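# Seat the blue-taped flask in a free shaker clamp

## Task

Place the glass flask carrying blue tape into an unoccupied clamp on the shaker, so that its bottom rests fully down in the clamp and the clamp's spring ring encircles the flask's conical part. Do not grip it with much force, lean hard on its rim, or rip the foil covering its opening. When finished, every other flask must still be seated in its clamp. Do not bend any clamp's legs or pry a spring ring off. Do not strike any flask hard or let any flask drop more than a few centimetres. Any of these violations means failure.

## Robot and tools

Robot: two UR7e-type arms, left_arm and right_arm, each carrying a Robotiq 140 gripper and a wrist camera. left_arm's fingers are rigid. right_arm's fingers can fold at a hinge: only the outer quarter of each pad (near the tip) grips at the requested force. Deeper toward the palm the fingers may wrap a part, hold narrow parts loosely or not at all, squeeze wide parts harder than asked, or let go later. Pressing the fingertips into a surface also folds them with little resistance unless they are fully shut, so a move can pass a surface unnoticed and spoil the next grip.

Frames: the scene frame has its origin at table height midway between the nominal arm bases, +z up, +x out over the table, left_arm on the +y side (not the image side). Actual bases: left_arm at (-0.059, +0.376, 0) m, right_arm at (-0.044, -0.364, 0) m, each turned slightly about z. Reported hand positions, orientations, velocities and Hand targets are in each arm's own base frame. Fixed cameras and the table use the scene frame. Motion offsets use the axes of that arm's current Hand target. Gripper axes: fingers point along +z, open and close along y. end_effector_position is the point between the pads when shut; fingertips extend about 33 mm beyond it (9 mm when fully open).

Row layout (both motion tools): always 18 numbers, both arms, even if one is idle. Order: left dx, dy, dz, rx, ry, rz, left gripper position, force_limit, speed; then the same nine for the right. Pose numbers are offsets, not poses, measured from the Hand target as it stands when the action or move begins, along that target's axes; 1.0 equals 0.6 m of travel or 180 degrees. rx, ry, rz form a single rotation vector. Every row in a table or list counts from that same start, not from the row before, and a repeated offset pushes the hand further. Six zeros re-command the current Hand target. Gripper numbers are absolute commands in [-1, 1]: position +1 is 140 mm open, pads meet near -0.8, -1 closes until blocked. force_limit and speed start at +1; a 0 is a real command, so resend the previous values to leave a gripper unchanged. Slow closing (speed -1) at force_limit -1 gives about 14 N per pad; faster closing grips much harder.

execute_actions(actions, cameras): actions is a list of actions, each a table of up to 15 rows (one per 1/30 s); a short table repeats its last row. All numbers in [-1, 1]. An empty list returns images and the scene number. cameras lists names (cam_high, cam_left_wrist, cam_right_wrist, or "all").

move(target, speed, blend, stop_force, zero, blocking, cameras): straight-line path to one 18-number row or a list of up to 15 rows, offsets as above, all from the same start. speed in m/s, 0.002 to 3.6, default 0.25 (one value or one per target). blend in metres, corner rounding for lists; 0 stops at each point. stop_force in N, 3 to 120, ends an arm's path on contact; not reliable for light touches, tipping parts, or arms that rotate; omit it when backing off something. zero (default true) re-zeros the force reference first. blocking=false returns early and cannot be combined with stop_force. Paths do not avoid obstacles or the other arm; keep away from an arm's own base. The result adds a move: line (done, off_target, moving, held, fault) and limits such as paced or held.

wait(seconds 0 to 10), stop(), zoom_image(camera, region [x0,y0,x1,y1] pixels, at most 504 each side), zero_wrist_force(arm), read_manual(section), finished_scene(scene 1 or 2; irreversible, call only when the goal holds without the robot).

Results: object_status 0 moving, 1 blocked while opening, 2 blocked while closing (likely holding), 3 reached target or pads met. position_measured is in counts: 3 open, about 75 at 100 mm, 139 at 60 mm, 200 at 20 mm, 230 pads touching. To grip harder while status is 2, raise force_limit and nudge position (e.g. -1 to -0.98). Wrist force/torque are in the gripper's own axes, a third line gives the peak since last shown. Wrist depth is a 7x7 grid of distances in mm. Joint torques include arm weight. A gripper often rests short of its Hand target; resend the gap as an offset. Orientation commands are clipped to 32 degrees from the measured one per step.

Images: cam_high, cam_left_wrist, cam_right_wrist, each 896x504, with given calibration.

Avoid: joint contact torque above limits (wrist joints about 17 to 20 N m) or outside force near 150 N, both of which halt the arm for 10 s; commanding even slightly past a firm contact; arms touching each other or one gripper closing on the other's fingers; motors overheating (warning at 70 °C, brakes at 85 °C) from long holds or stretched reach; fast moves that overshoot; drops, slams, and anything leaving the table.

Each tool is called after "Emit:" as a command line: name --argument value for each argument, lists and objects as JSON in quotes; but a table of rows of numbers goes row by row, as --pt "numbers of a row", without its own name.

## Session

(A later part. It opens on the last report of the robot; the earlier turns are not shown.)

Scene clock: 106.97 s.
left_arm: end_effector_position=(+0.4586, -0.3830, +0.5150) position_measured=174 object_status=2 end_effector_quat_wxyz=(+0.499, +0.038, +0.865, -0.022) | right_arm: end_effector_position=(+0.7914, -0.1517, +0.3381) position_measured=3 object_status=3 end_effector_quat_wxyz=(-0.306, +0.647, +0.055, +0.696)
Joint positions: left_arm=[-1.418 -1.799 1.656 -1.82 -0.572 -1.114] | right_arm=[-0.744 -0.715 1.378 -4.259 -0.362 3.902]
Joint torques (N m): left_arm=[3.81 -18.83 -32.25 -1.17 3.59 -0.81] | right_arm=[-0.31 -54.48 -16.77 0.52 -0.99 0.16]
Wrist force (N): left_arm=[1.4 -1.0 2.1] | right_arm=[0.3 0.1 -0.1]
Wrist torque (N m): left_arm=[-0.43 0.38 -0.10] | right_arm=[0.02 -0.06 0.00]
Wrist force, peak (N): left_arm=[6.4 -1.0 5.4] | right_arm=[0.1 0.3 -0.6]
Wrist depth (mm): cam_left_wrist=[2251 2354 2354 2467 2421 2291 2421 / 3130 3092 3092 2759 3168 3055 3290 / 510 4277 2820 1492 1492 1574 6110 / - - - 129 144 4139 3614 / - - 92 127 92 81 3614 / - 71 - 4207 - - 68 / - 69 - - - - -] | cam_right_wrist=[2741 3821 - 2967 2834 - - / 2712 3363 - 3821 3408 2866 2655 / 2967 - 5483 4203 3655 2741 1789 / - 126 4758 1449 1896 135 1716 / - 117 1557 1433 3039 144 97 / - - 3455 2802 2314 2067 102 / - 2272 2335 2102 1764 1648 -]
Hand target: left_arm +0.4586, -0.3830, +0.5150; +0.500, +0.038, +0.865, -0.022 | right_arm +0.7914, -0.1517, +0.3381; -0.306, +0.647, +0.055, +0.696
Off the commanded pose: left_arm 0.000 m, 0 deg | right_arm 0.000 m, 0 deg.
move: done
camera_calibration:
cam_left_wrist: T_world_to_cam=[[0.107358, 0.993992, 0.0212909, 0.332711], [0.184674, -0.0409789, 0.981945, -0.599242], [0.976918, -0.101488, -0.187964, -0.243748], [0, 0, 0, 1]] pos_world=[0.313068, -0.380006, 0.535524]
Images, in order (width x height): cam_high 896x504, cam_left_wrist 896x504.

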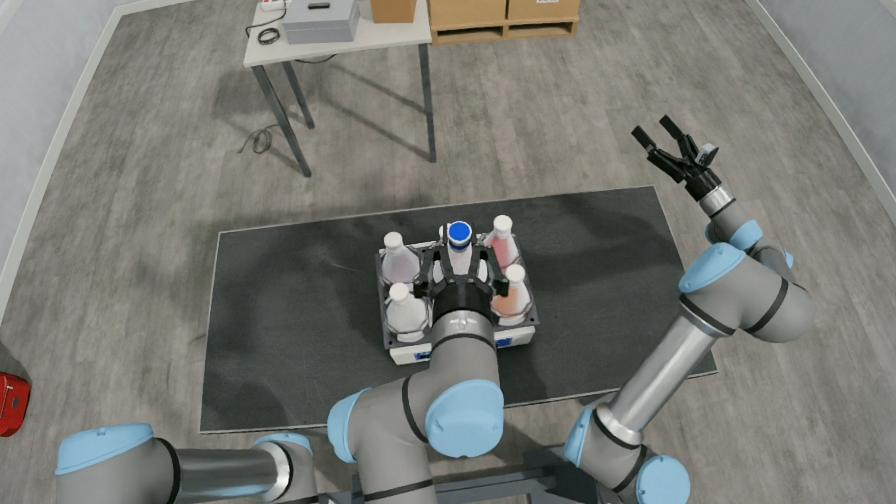

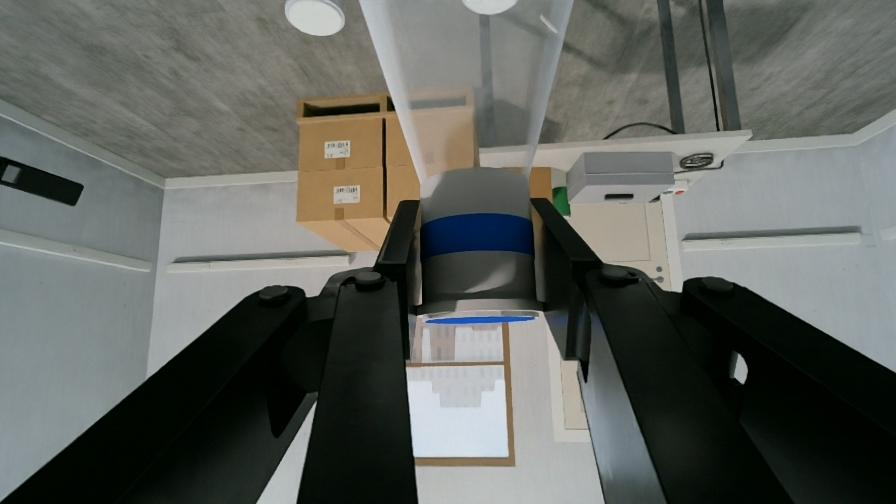

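Emit:
move --target '[0,0,0,0,0,0,-1,-1,-1,-0.1245,-0.517,-0.155,0.389,-0.133,0.065,1,1,1]' --speed 0.3 --cameras '["all"]'

Emit:
zoom_image --camera "cam_right_wrist" --region '[200, 0, 704, 504]'

Scene clock: 124.70 s.
left_arm: end_effector_position=(+0.4586, -0.3830, +0.5150) position_measured=174 object_status=2 end_effector_quat_wxyz=(+0.500, +0.038, +0.865, -0.022) | right_arm: end_effector_position=(+0.5547, +0.0811, +0.3533) position_measured=3 object_status=3 end_effector_quat_wxyz=(+0.672, -0.441, -0.431, -0.411)
Joint positions: left_arm=[-1.418 -1.799 1.656 -1.82 -0.572 -1.114] | right_arm=[-0.534 -0.797 1.039 -6.181 -0.79 6.283]
Joint torques (N m): left_arm=[-5.93 -12.19 -24.17 -5 3.66 0.55] | right_arm=[0.98 -48.35 -16.38 4.71 1.33 -1.76]
Wrist force (N): left_arm=[1.7 -0.8 1.9] | right_arm=[-0.5 -0.1 -0.4]
Wrist torque (N m): left_arm=[-0.38 0.33 -0.10] | right_arm=[-0.02 0.06 -0.12]
Wrist force, peak (N): left_arm=[1.9 -1.1 2.2] | right_arm=[-1.2 -0.9 -0.5]
Wrist depth (mm): cam_left_wrist=[2312 2333 2398 2354 2398 2291 2444 / 2950 3130 2820 2883 3019 2916 3168 / - 3948 2984 1510 1546 3830 - / 3614 - - 129 144 4935 3168 / - - 92 125 92 81 72 / - 71 - - - - 68 / - 69 - - - - -] | cam_right_wrist=[503 463 412 3039 - 2967 - / 581 629 - - 4504 - 2402 / - 5147 861 - 2899 - 2683 / - 126 941 3455 3455 135 2473 / - 117 907 343 509 - 97 / - 2712 952 504 392 662 102 / - 2683 945 374 345 383 -]
Hand target: left_arm +0.4586, -0.3830, +0.5150; +0.500, +0.038, +0.865, -0.022 | right_arm +0.5546, +0.0809, +0.3533; +0.667, -0.480, -0.437, -0.366
Off the commanded pose: left_arm 0.000 m, 0 deg | right_arm 0.000 m, 7 deg.
joint sent to its limit (right arm) — joint 6 (wrist 3), upper limit. The joint targets are off in orientation, not in position.
move: off_target (right_arm)
camera_calibration:
cam_left_wrist: T_world_to_cam=[[0.107286, 0.993995, 0.0215172, 0.332614], [0.184545, -0.0411753, 0.981961, -0.599284], [0.976951, -0.10138, -0.187854, -0.243777], [0, 0, 0, 1]] pos_world=[0.313068, -0.380007, 0.535523]
cam_right_wrist: T_world_to_cam=[[0.925667, 0.294298, -0.237761, -0.438581], [-0.203529, -0.142401, -0.968658, 0.470106], [-0.318931, 0.945045, -0.0719175, 0.26842], [0, 0, 0, 1]] pos_world=[0.587268, -0.0576521, 0.370398]

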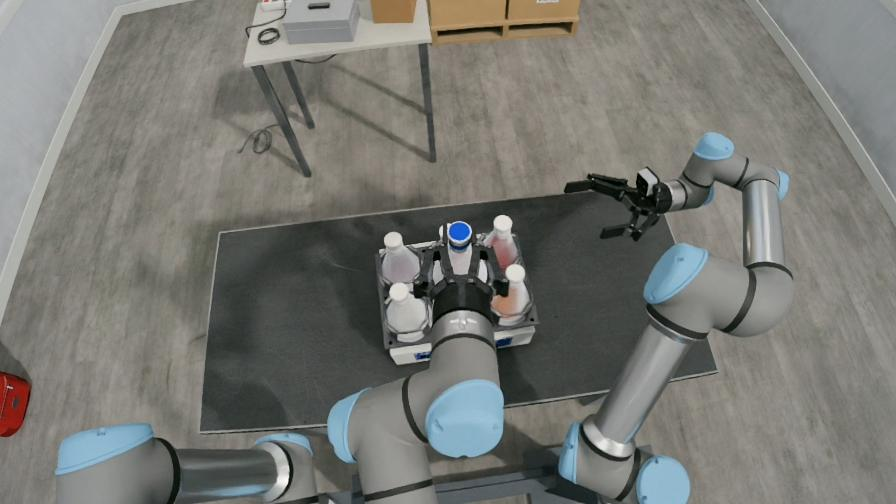

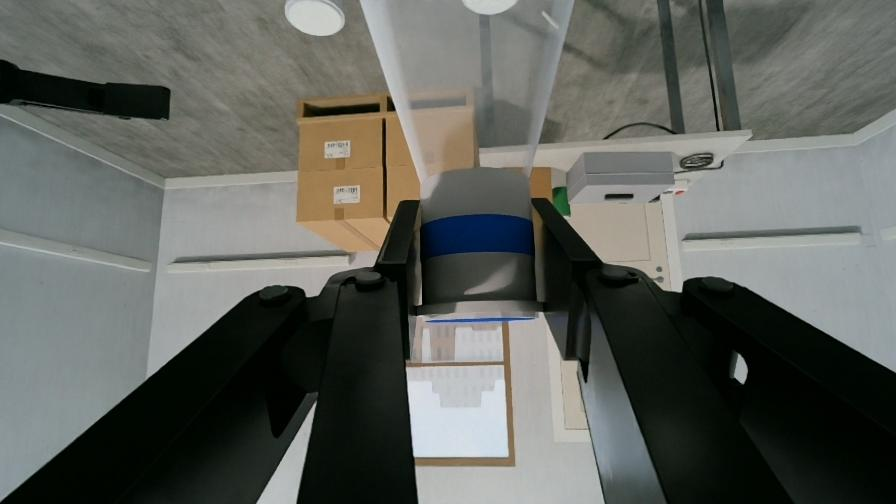

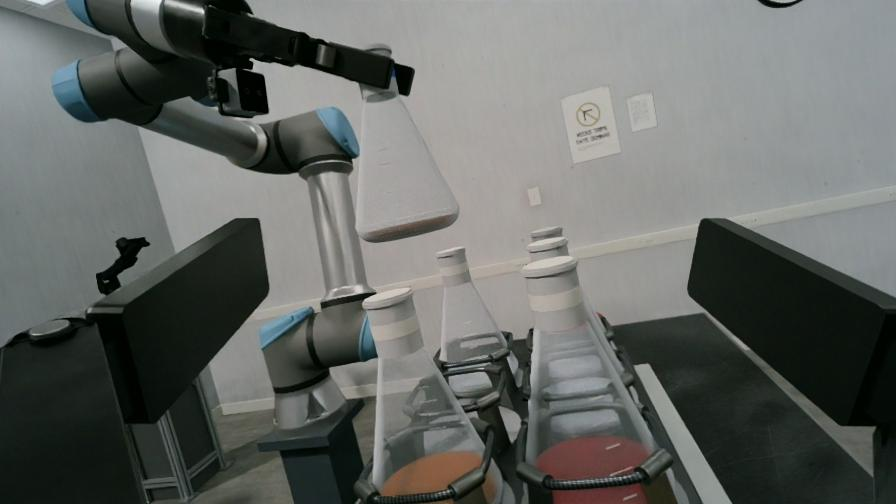

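Scaled by 1.000.

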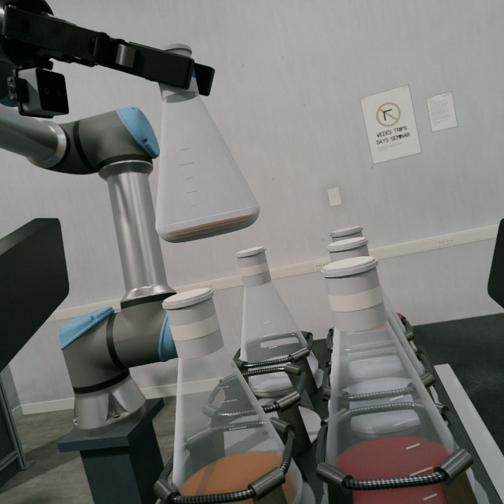

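Emit:
move --target '[0,0,0,0,-0.026,0,-1,-1,-1,0,0,0,0.0042,0.0268,-0.0269,1,1,1]' --speed 0.1 --cameras '["all"]'

Emit:
zoom_image --camera "cam_right_wrist" --region '[280, 20, 580, 320]'

Emit:
zoom_image --camera "cam_high" --region '[370, 200, 550, 370]'

Scene clock: 138.63 s.
left_arm: end_effector_position=(+0.4585, -0.3830, +0.5151) position_measured=174 object_status=2 end_effector_quat_wxyz=(+0.534, +0.037, +0.844, -0.024) | right_arm: end_effector_position=(+0.5546, +0.0809, +0.3533) position_measured=3 object_status=3 end_effector_quat_wxyz=(+0.672, -0.441, -0.431, -0.411)
Joint positions: left_arm=[-1.448 -1.82 1.735 -1.902 -0.487 -1.106] | right_arm=[-0.535 -0.798 1.04 -6.181 -0.79 6.283]
Joint torques (N m): left_arm=[12.25 -2.87 -28.83 -1.34 1.65 -0.77] | right_arm=[-8.1 -67.49 -12.26 0.32 2.34 -1.66]
Wrist force (N): left_arm=[1.8 -0.9 1.8] | right_arm=[-0.5 -0.3 -0.5]
Wrist torque (N m): left_arm=[-0.43 0.31 -0.09] | right_arm=[-0.07 0.06 -0.11]
Wrist force, peak (N): left_arm=[1.8 -1.1 2.4] | right_arm=[-0.7 -0.2 -0.9]
Wrist depth (mm): cam_left_wrist=[2271 2673 2592 2789 2789 2541 3055 / 3055 3830 2916 2820 1555 1574 2701 / - - 2916 1594 1594 3614 - / 3208 3290 - 128 131 3774 2491 / 3666 - 92 127 92 81 4010 / - 71 - 4666 - - 68 / - 69 - 3377 - - -] | cam_right_wrist=[490 464 415 - - - - / 618 588 997 2712 2933 - - / - 3363 924 4134 4068 - - / - 125 3408 3233 3192 138 - / - 117 910 349 516 - 97 / - 2655 927 509 402 - 101 / - 2771 931 380 298 326 -]
Hand target: left_arm +0.4586, -0.3830, +0.5150; +0.534, +0.037, +0.844, -0.024 | right_arm +0.5546, +0.0809, +0.3533; +0.672, -0.441, -0.431, -0.411
Off the commanded pose: left_arm 0.000 m, 0 deg | right_arm 0.000 m, 0 deg.
joint sent to its limit (right arm) — joint 6 (wrist 3), upper limit. The joint targets still meet the commanded pose.
move: done
camera_calibration:
cam_left_wrist: T_world_to_cam=[[0.105663, 0.99414, 0.0228303, 0.33279], [0.104106, -0.0338918, 0.993989, -0.565896], [0.988937, -0.102651, -0.107077, -0.291228], [0, 0, 0, 1]] pos_world=[0.311756, -0.379914, 0.523713]
cam_right_wrist: T_world_to_cam=[[0.925698, 0.293929, -0.238096, -0.438281], [-0.203998, -0.142139, -0.968598, 0.470319], [-0.318541, 0.9452, -0.0716168, 0.268118], [0, 0, 0, 1]] pos_world=[0.587066, -0.0577506, 0.370399]

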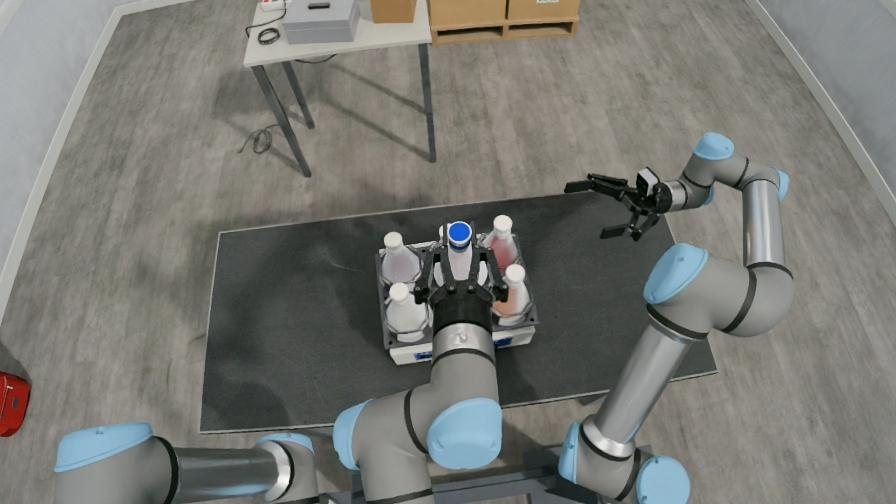

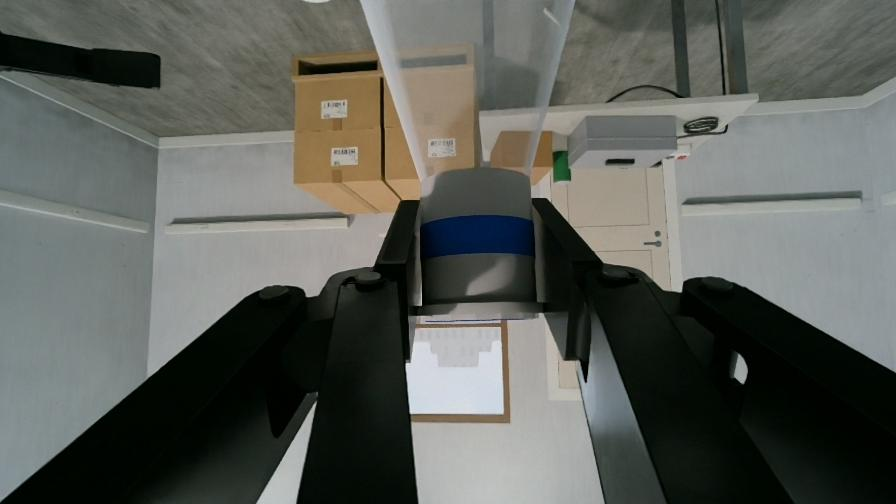

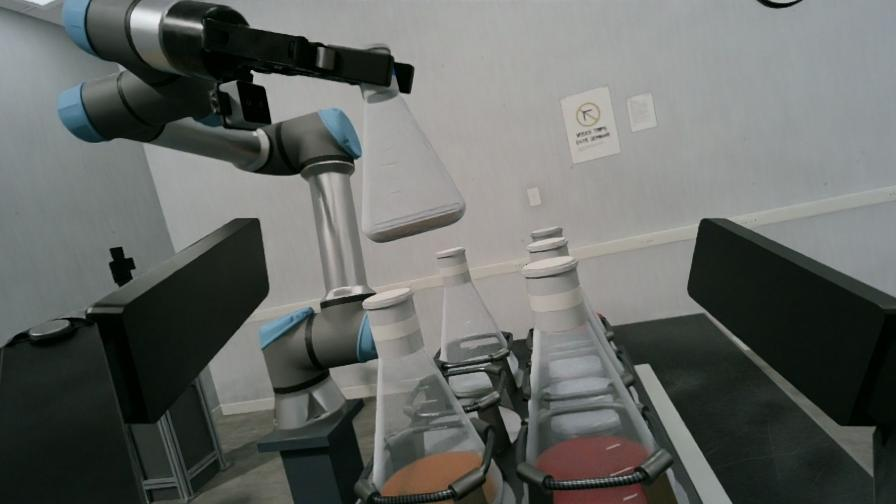

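Scaled by 1.680 from the camera's 896x504 image, which has a finer 1280x720 frame.

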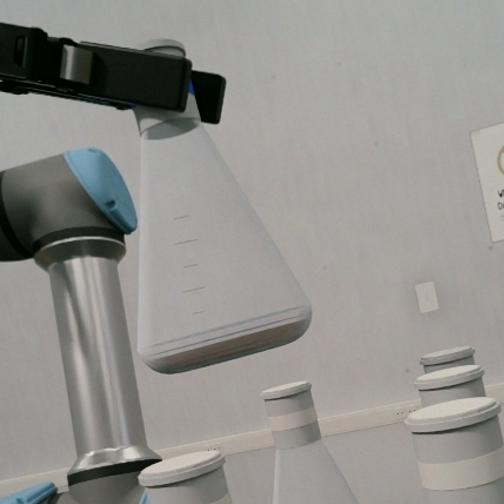

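Scaled by 2.800 from the camera's 896x504 image, which has a finer 1280x720 frame.

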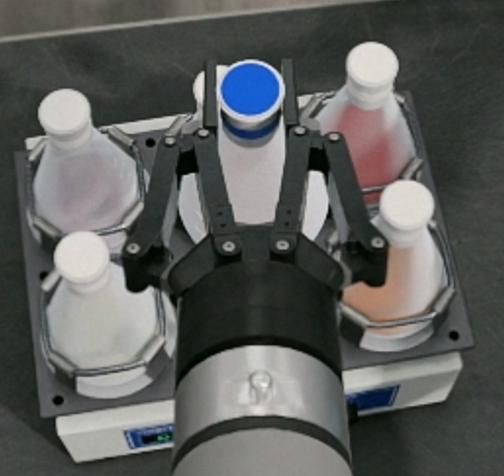

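Emit:
move --target '[0.2034,0,0.0961,0,-0.0085,0,-1,-1,-1,0,0,0,0,0,0,1,1,1]' --speed 0.12 --cameras '["all"]'

Emit:
zoom_image --camera "cam_right_wrist" --region '[330, 150, 680, 500]'

Emit:
zoom_image --camera "cam_high" --region '[370, 200, 550, 370]'

Scene clock: 153.33 s.
left_arm: end_effector_position=(+0.4585, -0.3831, +0.3801) position_measured=174 object_status=2 end_effector_quat_wxyz=(+0.546, +0.037, +0.837, -0.024) | right_arm: end_effector_position=(+0.5546, +0.0809, +0.3533) position_measured=3 object_status=3 end_effector_quat_wxyz=(+0.672, -0.441, -0.431, -0.411)
Joint positions: left_arm=[-1.457 -1.786 2.079 -2.291 -0.459 -1.101] | right_arm=[-0.535 -0.798 1.04 -6.181 -0.79 6.283]
Joint torques (N m): left_arm=[9.56 -28.09 -24.15 -2.45 0.46 -0.89] | right_arm=[-8.16 -52.36 -19.82 0.39 2.32 -1.67]
Wrist force (N): left_arm=[2.0 -1.0 2.3] | right_arm=[-0.5 -0.2 -0.5]
Wrist torque (N m): left_arm=[-0.45 0.29 -0.29] | right_arm=[-0.04 0.07 -0.12]
Wrist force, peak (N): left_arm=[4.0 -1.2 3.1] | right_arm=[-0.9 0.0 -0.6]
Wrist depth (mm): cam_left_wrist=[158 164 2312 2673 2541 2376 133 / 3092 169 2759 2789 3564 243 4073 / 393 4424 2789 137 1501 1372 - / 387 5460 - 127 144 3948 - / 3422 - 92 125 92 81 - / - 71 - - - - 68 / - 68 - - - - -] | cam_right_wrist=[- - - - 2252 2627 - / 2899 509 1009 3941 2866 - 2449 / 2866 489 454 3114 3408 - 2600 / - 126 917 3076 3002 135 3114 / - 117 894 524 503 - 97 / - 3603 931 502 389 - 101 / - 2683 - 374 343 290 -]
Hand target: left_arm +0.4585, -0.3830, +0.3800; +0.546, +0.037, +0.837, -0.024 | right_arm +0.5546, +0.0809, +0.3533; +0.672, -0.441, -0.431, -0.411
Off the commanded pose: left_arm 0.000 m, 0 deg | right_arm 0.000 m, 0 deg.
joint sent to its limit (right arm) — joint 6 (wrist 3), upper limit. The joint targets still meet the commanded pose.
move: done
camera_calibration:
cam_left_wrist: T_world_to_cam=[[0.104969, 0.994194, 0.0236538, 0.335902], [0.0775064, -0.0318915, 0.996482, -0.419693], [0.991451, -0.102766, -0.080404, -0.317033], [0, 0, 0, 1]] pos_world=[0.311592, -0.379917, 0.38478]
cam_right_wrist: T_world_to_cam=[[0.925728, 0.293841, -0.238087, -0.438307], [-0.204003, -0.142119, -0.968599, 0.470324], [-0.318451, 0.94523, -0.0716196, 0.268067], [0, 0, 0, 1]] pos_world=[0.587066, -0.0577504, 0.370399]

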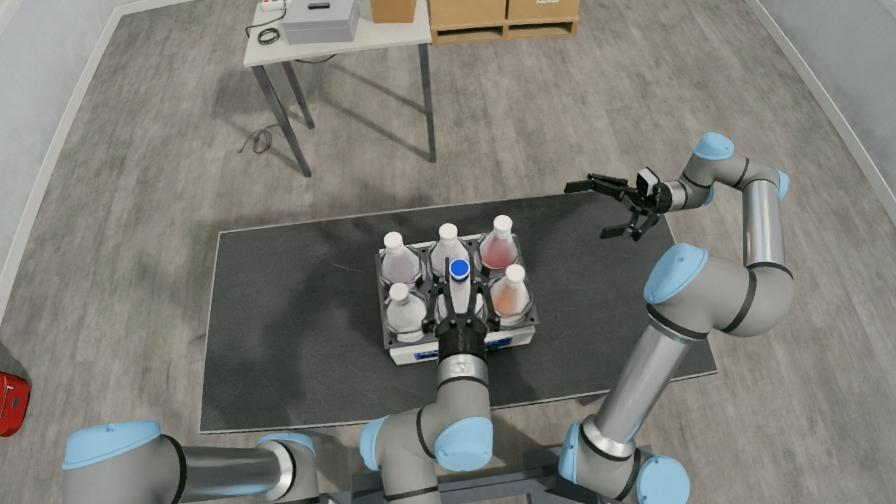

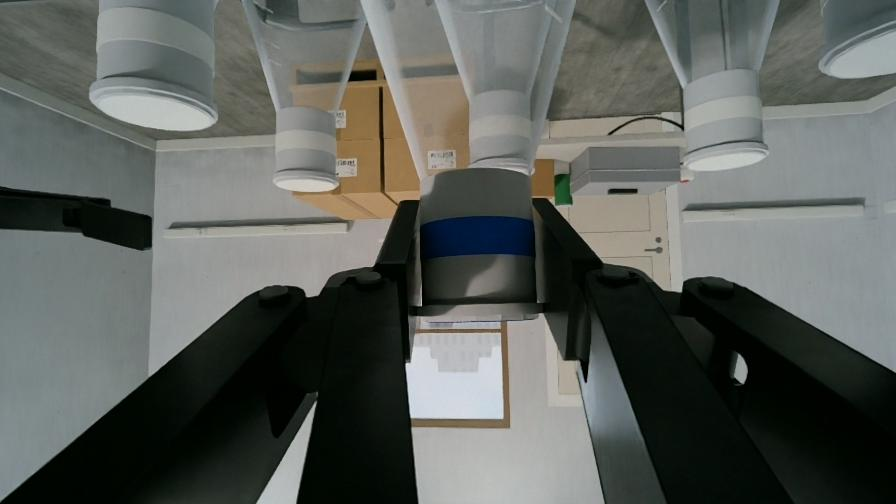

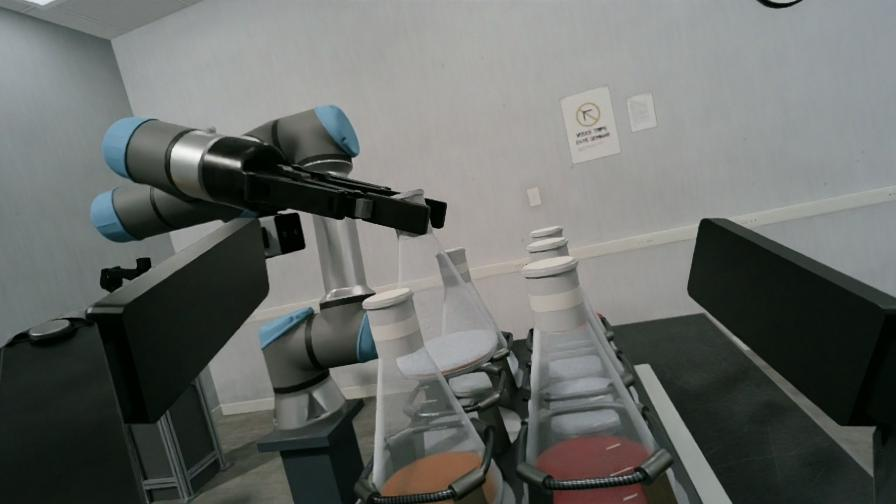

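Scaled by 1.440 from the camera's 896x504 image, which has a finer 1280x720 frame.

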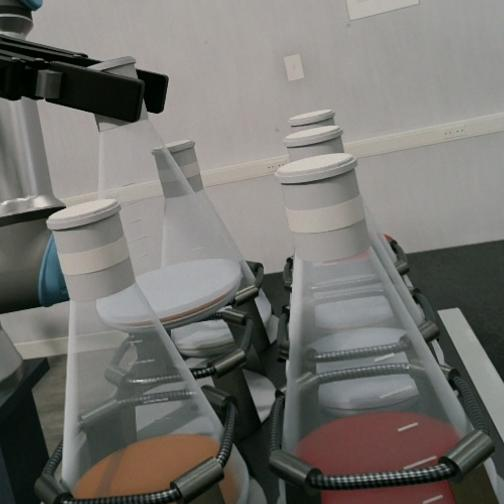

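Scaled by 2.800 from the camera's 896x504 image, which has a finer 1280x720 frame.

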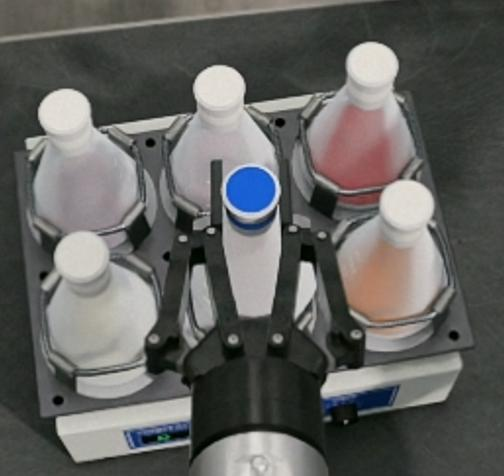

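Emit:
zoom_image --camera "cam_right_wrist" --region '[350, 290, 550, 504]'

Emit:
zoom_image --camera "cam_right_wrist" --region '[380, 310, 520, 450]'

Scaled by 2.355 from the camera's 896x504 image, which has a finer 1280x720 frame.

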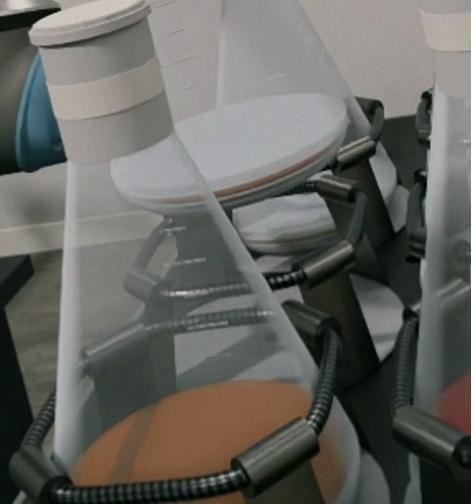

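Scaled by 3.600 from the camera's 896x504 image, which has a finer 1280x720 frame.

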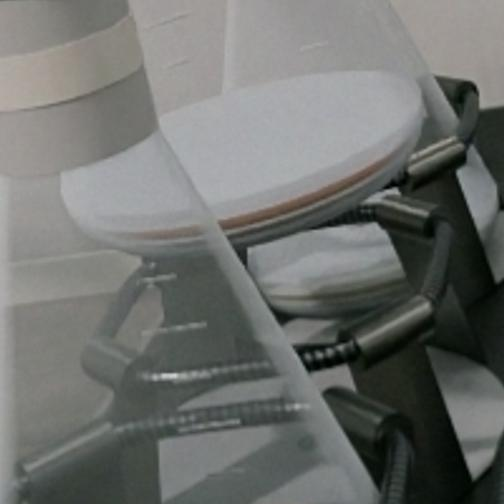

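Emit:
move --pt "0.0013 0.0058 -0.003 0 0 0 -1 -1 -1 0 0 0 0 0 0 1 1 1" --pt "0.0699 0.0058 0.0273 0 0 0 -1 -1 -1 0 0 0 0 0 0 1 1 1" --speed 0.025 --stop_force 7 --cameras '["all"]'

Emit:
zoom_image --camera "cam_right_wrist" --region '[350, 180, 600, 430]'

Emit:
zoom_image --camera "cam_right_wrist" --region '[380, 310, 520, 450]'

Scene clock: 167.87 s.
left_arm: end_effector_position=(+0.4569, -0.3793, +0.3464) position_measured=174 object_status=2 end_effector_quat_wxyz=(+0.546, +0.037, +0.837, -0.024) | right_arm: end_effector_position=(+0.5546, +0.0809, +0.3533) position_measured=3 object_status=3 end_effector_quat_wxyz=(+0.672, -0.441, -0.431, -0.411)
Joint positions: left_arm=[-1.461 -1.767 2.155 -2.379 -0.458 -1.108] | right_arm=[-0.535 -0.798 1.04 -6.181 -0.79 6.283]
Joint torques (N m): left_arm=[8.88 -26.75 -19.36 -4.86 0.44 -0.71] | right_arm=[-7.8 -44.88 -19.16 0.53 2.37 -1.62]
Wrist force (N): left_arm=[-1.6 -0.7 0.5] | right_arm=[-0.4 -0.1 -0.6]
Wrist torque (N m): left_arm=[-0.51 0.34 -0.28] | right_arm=[-0.02 0.05 -0.12]
Wrist force, peak (N): left_arm=[-6.6 0.1 -2.6] | right_arm=[-0.9 -0.1 -0.7]
Wrist depth (mm): cam_left_wrist=[2444 2421 330 337 315 2398 129 / 156 2984 2789 2759 3666 1758 129 / 152 167 2789 137 1458 240 3515 / 388 - 277 126 144 3130 - / - - 92 121 92 81 3666 / - 71 - 3719 - - 68 / - 69 - - - - -] | cam_right_wrist=[- - 2771 - - 2933 3233 / - 3764 3275 2497 2802 - - / 3233 511 920 - 3275 - 2627 / 2683 126 443 463 3039 135 2802 / - 117 882 551 471 - 97 / - - 882 - 396 640 102 / - 2683 - 371 341 345 -]
Hand target: left_arm +0.4569, -0.3793, +0.3464; +0.546, +0.037, +0.837, -0.024 (not the last commanded pose) | right_arm +0.5546, +0.0809, +0.3533; +0.672, -0.441, -0.431, -0.411
Off the commanded pose: left_arm 0.011 m, 0 deg | right_arm 0.000 m, 0 deg.
joint sent to its limit (right arm) — joint 6 (wrist 3), upper limit. The joint targets still meet the commanded pose.
move: contact (left_arm); path passed 1 of 2 targets
camera_calibration:
cam_left_wrist: T_world_to_cam=[[0.104753, 0.994224, 0.0233596, 0.333369], [0.0776404, -0.0315929, 0.996481, -0.385899], [0.991463, -0.10257, -0.0805014, -0.317664], [0, 0, 0, 1]] pos_world=[0.309992, -0.376218, 0.351181]
cam_right_wrist: T_world_to_cam=[[0.925728, 0.293841, -0.238087, -0.438307], [-0.204003, -0.142119, -0.968599, 0.470324], [-0.318451, 0.94523, -0.0716196, 0.268067], [0, 0, 0, 1]] pos_world=[0.587066, -0.0577504, 0.370399]

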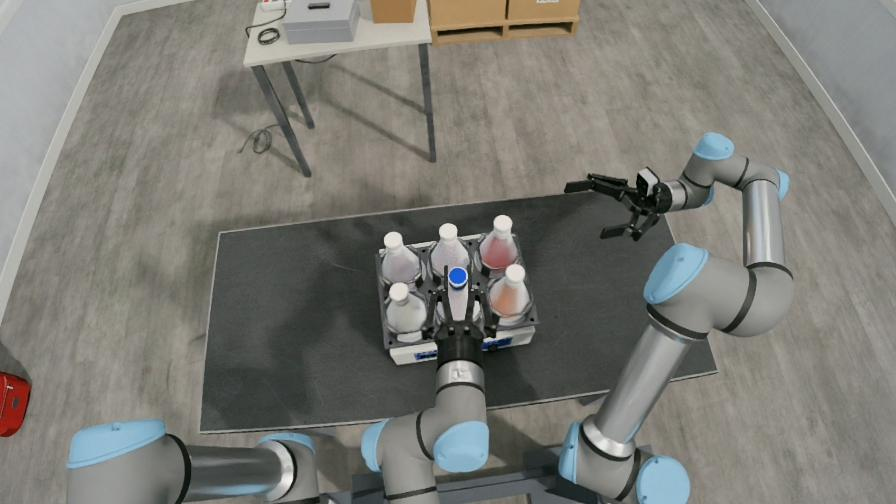

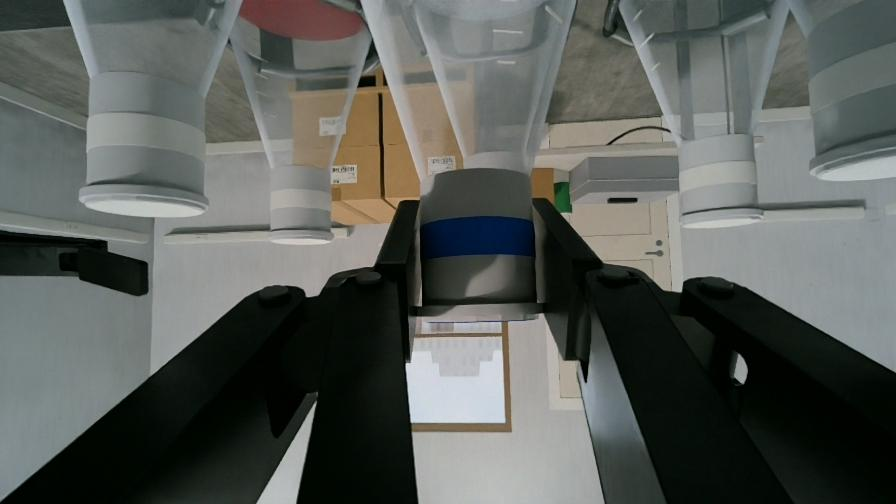

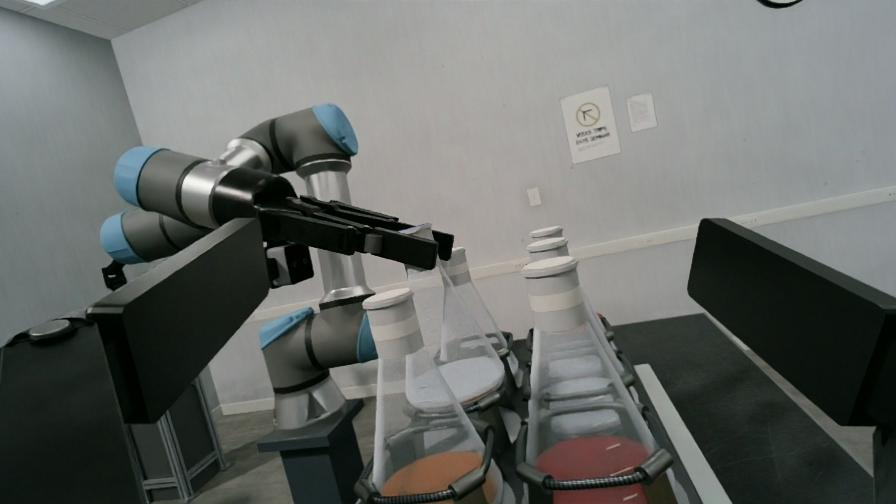

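Scaled by 2.016 from the camera's 896x504 image, which has a finer 1280x720 frame.

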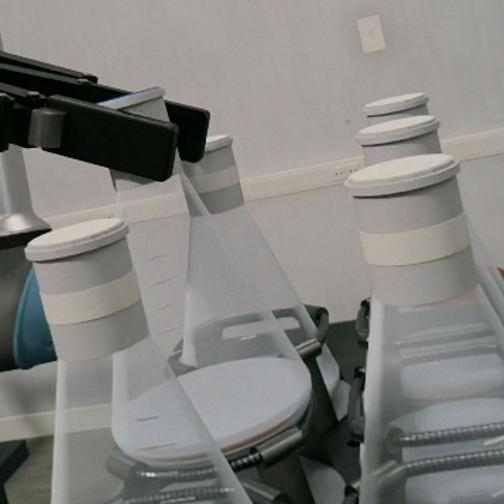

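Scaled by 3.600 from the camera's 896x504 image, which has a finer 1280x720 frame.

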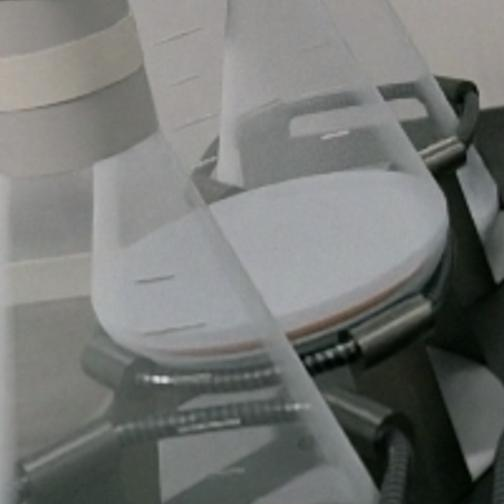

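Emit:
move --target '[0.0013,0,-0.003,0,0,0,-0.98,-0.05,-1,0,0,0,0,0,0,1,1,1]' --speed 0.02

Emit:
move --target '[0.038,0,0.0168,0,0,0,-0.98,-0.05,-1,0,0,0,0,0,0,1,1,1]' --speed 0.02 --stop_force 20 --cameras '["cam_left_wrist","cam_right_wrist"]'

Emit:
zoom_image --camera "cam_right_wrist" --region '[350, 200, 550, 450]'

Scene clock: 173.50 s.
left_arm: end_effector_position=(+0.4549, -0.3792, +0.3464) position_measured=174 object_status=2 end_effector_quat_wxyz=(+0.546, +0.037, +0.837, -0.024) | right_arm: end_effector_position=(+0.5546, +0.0809, +0.3533) position_measured=3 object_status=3 end_effector_quat_wxyz=(+0.672, -0.441, -0.431, -0.411)
Joint positions: left_arm=[-1.466 -1.772 2.156 -2.365 -0.456 -1.119] | right_arm=[-0.535 -0.798 1.04 -6.181 -0.79 6.283]
Joint torques (N m): left_arm=[-4.08 -19.77 -20.24 -2.67 3.01 0.65] | right_arm=[-7.64 -45.11 -19.74 0.68 2.36 -1.65]
Wrist force (N): left_arm=[-1.7 -1.5 0.6] | right_arm=[-0.6 -0.1 -0.6]
Wrist torque (N m): left_arm=[-0.51 0.35 -0.19] | right_arm=[-0.03 0.09 -0.12]
Wrist force, peak (N): left_arm=[-2.1 -1.1 0.6] | right_arm=[-0.6 -0.2 -0.8]
Wrist depth (mm): cam_left_wrist=[2271 2398 330 333 319 1758 130 / 2820 170 2789 2646 3948 3377 129 / 161 162 2759 137 1458 241 3830 / 380 - - 128 145 3948 2984 / 3422 - 92 121 92 81 3290 / - 71 - - - - 68 / - 68 - - - - -] | cam_right_wrist=[- - - 3114 - 3408 2002 / - - 920 3152 2967 3318 - / - 502 927 3503 - - - / - 126 439 478 413 135 - / - 117 901 571 462 876 97 / - 2933 938 499 395 710 101 / - 2834 931 334 327 285 -]
Hand target: left_arm +0.4550, -0.3792, +0.3464; +0.546, +0.037, +0.837, -0.024 | right_arm +0.5546, +0.0809, +0.3533; +0.672, -0.441, -0.431, -0.411
Off the commanded pose: left_arm 0.000 m, 0 deg | right_arm 0.000 m, 0 deg.
joint sent to its limit (right arm) — joint 6 (wrist 3), upper limit. The joint targets still meet the commanded pose.
move: done

Scene clock: 175.47 s.
left_arm: end_effector_position=(+0.4550, -0.3792, +0.3277) position_measured=178 object_status=2 end_effector_quat_wxyz=(+0.546, +0.037, +0.837, -0.024) | right_arm: end_effector_position=(+0.5546, +0.0809, +0.3533) position_measured=3 object_status=3 end_effector_quat_wxyz=(+0.672, -0.441, -0.431, -0.411)
Joint positions: left_arm=[-1.466 -1.751 2.191 -2.422 -0.456 -1.119] | right_arm=[-0.535 -0.798 1.04 -6.181 -0.79 6.283]
Joint torques (N m): left_arm=[4.96 -22.32 -16.84 -0.93 -1.49 -0.74] | right_arm=[-7.43 -44.53 -19.38 0.65 2.25 -1.63]
Wrist force (N): left_arm=[-13.5 -7.5 -7.1] | right_arm=[-0.5 -0.3 -0.7]
Wrist torque (N m): left_arm=[-0.25 0.48 -0.45] | right_arm=[-0.07 0.08 -0.12]
Wrist force, peak (N): left_arm=[-19.1 -4.4 -11.9] | right_arm=[-0.7 -0.2 -0.8]
Wrist depth (mm): cam_left_wrist=[2516 2467 324 322 307 1887 2333 / 3019 3168 2730 2673 3719 3208 128 / - 161 2883 2646 1510 240 128 / 367 359 271 130 137 3515 2916 / 3333 - 89 127 92 82 3515 / - 71 - 3130 - - 68 / - 67 - - - - -] | cam_right_wrist=[- - - 3363 3114 - - / - 3363 2293 - 3114 - 2741 / - 516 917 - 3002 - 2741 / - 126 442 560 415 138 - / - 117 901 342 480 - 97 / - 3408 917 458 392 - 101 / - 2741 959 372 338 284 -]
Hand target: left_arm +0.4550, -0.3792, +0.3277; +0.546, +0.037, +0.837, -0.024 (not the last commanded pose) | right_arm +0.5546, +0.0809, +0.3533; +0.672, -0.441, -0.431, -0.411
Off the commanded pose: left_arm 0.006 m, 0 deg | right_arm 0.000 m, 0 deg.
joint sent to its limit (right arm) — joint 6 (wrist 3), upper limit. The joint targets still meet the commanded pose.
move: contact (left_arm)
camera_calibration:
cam_left_wrist: T_world_to_cam=[[0.104645, 0.994237, 0.0232687, 0.333988], [0.0775538, -0.0314841, 0.996491, -0.366942], [0.991481, -0.102473, -0.0804016, -0.317186], [0, 0, 0, 1]] pos_world=[0.307992, -0.376119, 0.33238]
cam_right_wrist: T_world_to_cam=[[0.925728, 0.293841, -0.238087, -0.438307], [-0.204003, -0.142119, -0.968599, 0.470324], [-0.318451, 0.94523, -0.0716196, 0.268067], [0, 0, 0, 1]] pos_world=[0.587066, -0.0577504, 0.370399]
Images, in order (width x height): cam_left_wrist 896x504, cam_right_wrist 896x504.

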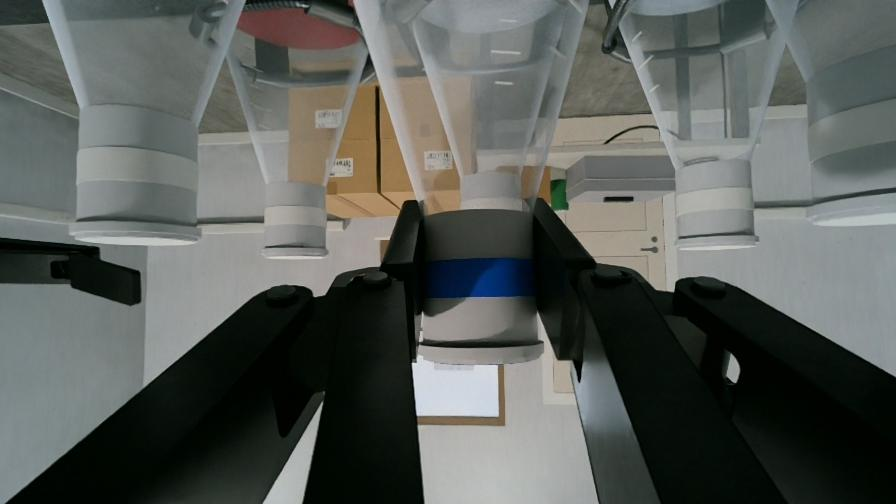

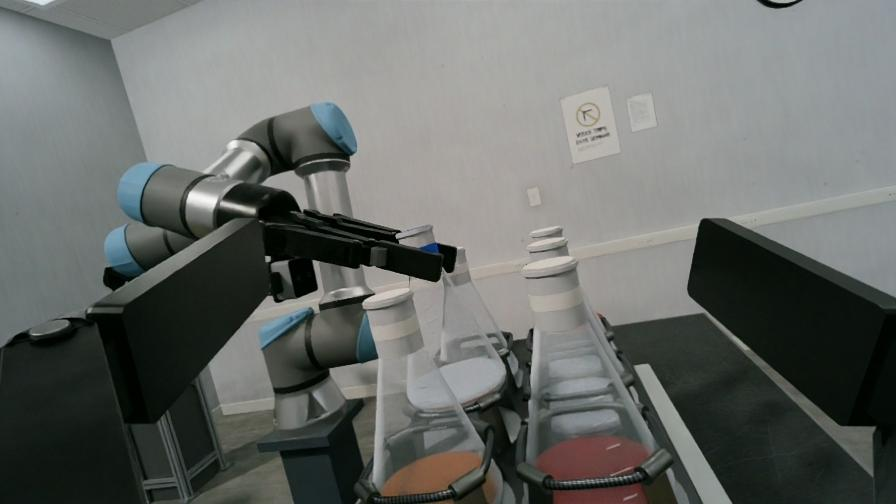

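Scaled by 2.016 from the camera's 896x504 image, which has a finer 1280x720 frame.

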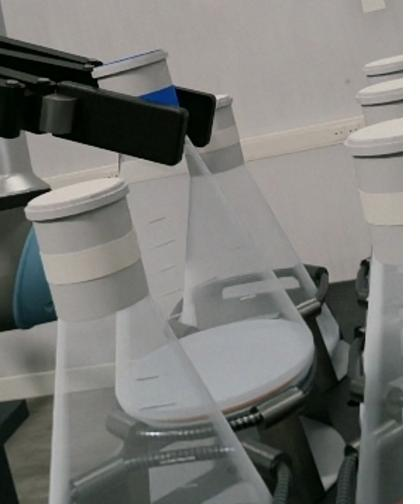

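Emit:
move --pt "0 -0.0033 0 0 0 0 -0.98 -0.05 -1 0 0 0 0 0 0 1 1 1" --pt "0.03 -0.0033 0.0134 0 0 0 -0.98 -0.05 -1 0 0 0 0 0 0 1 1 1" --speed 0.015 --stop_force 20 --cameras '["cam_left_wrist","cam_right_wrist"]'

Emit:
zoom_image --camera "cam_right_wrist" --region '[350, 200, 550, 450]'

Scene clock: 180.07 s.
left_arm: end_effector_position=(+0.4548, -0.3812, +0.3235) position_measured=178 object_status=2 end_effector_quat_wxyz=(+0.546, +0.037, +0.837, -0.024) | right_arm: end_effector_position=(+0.5546, +0.0809, +0.3533) position_measured=3 object_status=3 end_effector_quat_wxyz=(+0.672, -0.441, -0.431, -0.411)
Joint positions: left_arm=[-1.467 -1.741 2.195 -2.434 -0.455 -1.121] | right_arm=[-0.535 -0.798 1.04 -6.181 -0.79 6.283]
Joint torques (N m): left_arm=[1.29 -18.39 -19.58 -0.92 -3.88 -0.78] | right_arm=[-7.55 -44.95 -19.59 0.65 2.34 -1.65]
Wrist force (N): left_arm=[-22.8 1.4 -12.0] | right_arm=[-0.6 -0.3 -0.7]
Wrist torque (N m): left_arm=[-0.68 0.58 0.01] | right_arm=[-0.06 0.09 -0.11]
Wrist force, peak (N): left_arm=[-32.3 0.7 -20.2] | right_arm=[-0.8 -0.2 -0.8]
Wrist depth (mm): cam_left_wrist=[2730 2467 317 322 301 1860 2619 / 2851 3333 2673 2789 3422 3130 126 / 151 155 2646 2646 1450 251 126 / 370 4207 269 129 138 3614 4073 / 3168 - 89 127 92 82 3774 / - 71 - - - - 68 / - 67 - 4073 - - -] | cam_right_wrist=[- - - - - - - / - - 897 3192 3363 - - / - 517 914 4003 - - 3152 / - 126 436 473 422 135 2683 / - 117 901 330 463 - 97 / - 3821 931 460 395 - 102 / - 2741 927 339 336 286 -]
Hand target: left_arm +0.4548, -0.3812, +0.3235; +0.546, +0.037, +0.837, -0.024 (not the last commanded pose) | right_arm +0.5546, +0.0809, +0.3533; +0.672, -0.441, -0.431, -0.411
Off the commanded pose: left_arm 0.016 m, 0 deg | right_arm 0.000 m, 0 deg.
joint sent to its limit (right arm) — joint 6 (wrist 3), upper limit. The joint targets still meet the commanded pose.
move: contact (left_arm); path passed 1 of 2 targets
camera_calibration:
cam_left_wrist: T_world_to_cam=[[0.104629, 0.994243, 0.0230792, 0.336164], [0.0774727, -0.0312845, 0.996504, -0.362707], [0.991489, -0.102476, -0.0803, -0.317568], [0, 0, 0, 1]] pos_world=[0.307792, -0.378119, 0.32818]
cam_right_wrist: T_world_to_cam=[[0.925728, 0.293841, -0.238087, -0.438307], [-0.204003, -0.142119, -0.968599, 0.470324], [-0.318451, 0.94523, -0.0716196, 0.268067], [0, 0, 0, 1]] pos_world=[0.587066, -0.0577504, 0.370399]
Images, in order (width x height): cam_left_wrist 896x504, cam_right_wrist 896x504.

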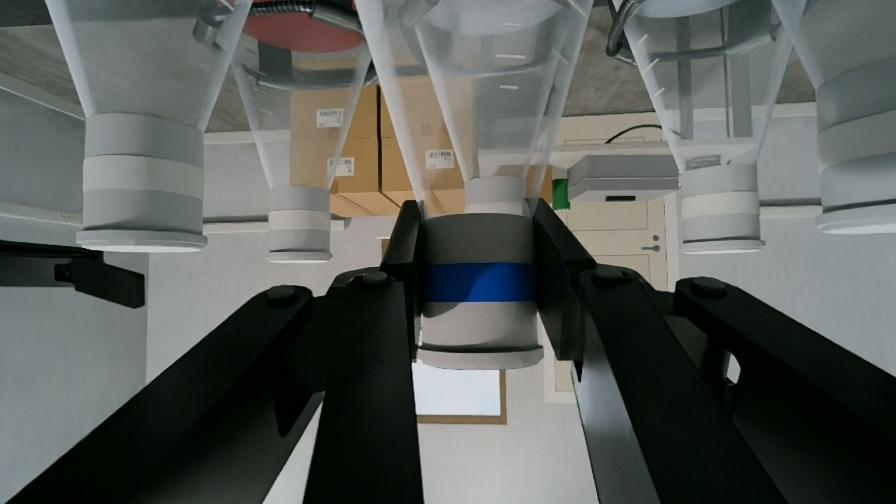

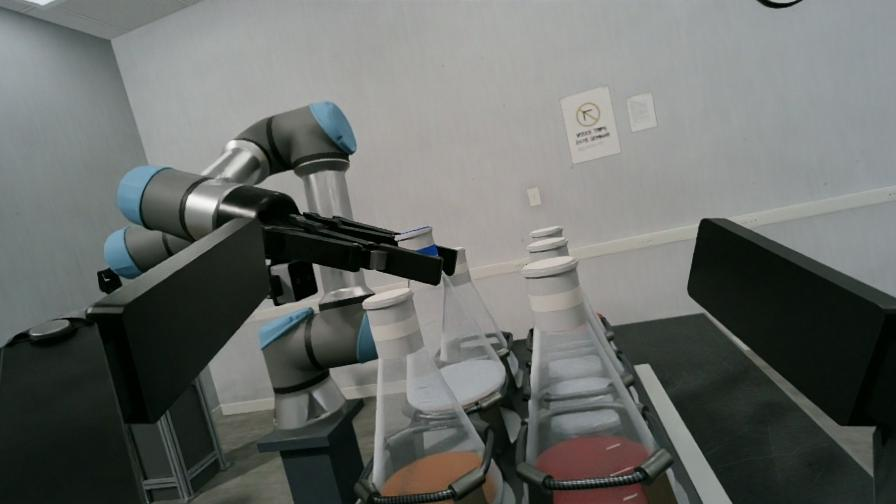

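Scaled by 2.016 from the camera's 896x504 image, which has a finer 1280x720 frame.

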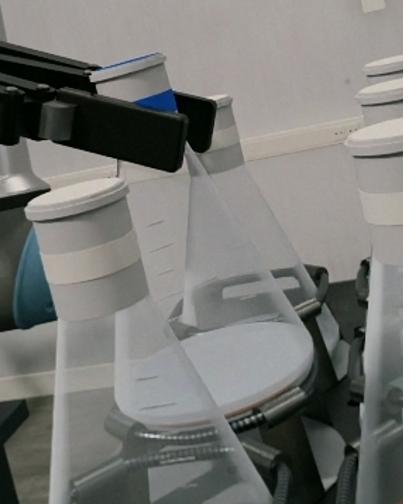

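Emit:
zoom_image --camera "cam_right_wrist" --region '[380, 310, 520, 450]'

Emit:
zoom_image --camera "cam_right_wrist" --region '[380, 210, 480, 310]'

Scaled by 3.600 from the camera's 896x504 image, which has a finer 1280x720 frame.

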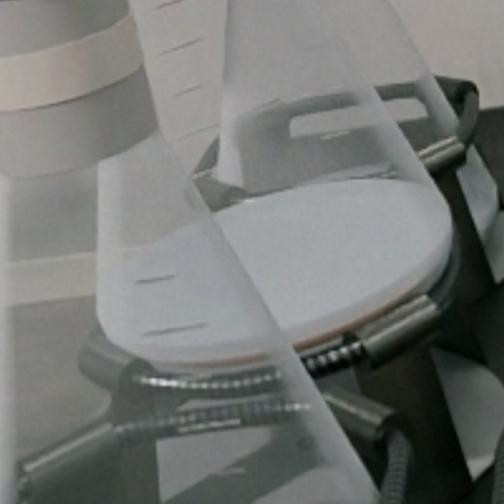

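Scaled by 5.040 from the camera's 896x504 image, which has a finer 1280x720 frame.

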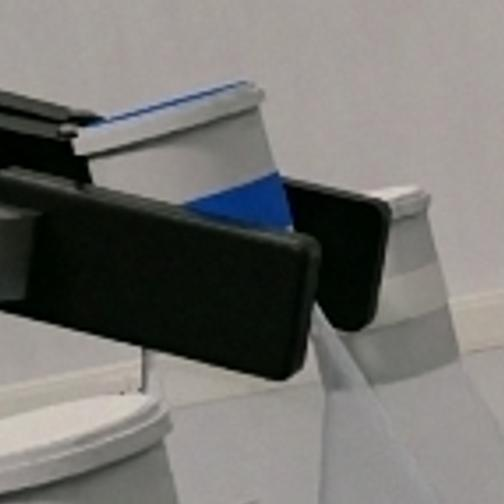

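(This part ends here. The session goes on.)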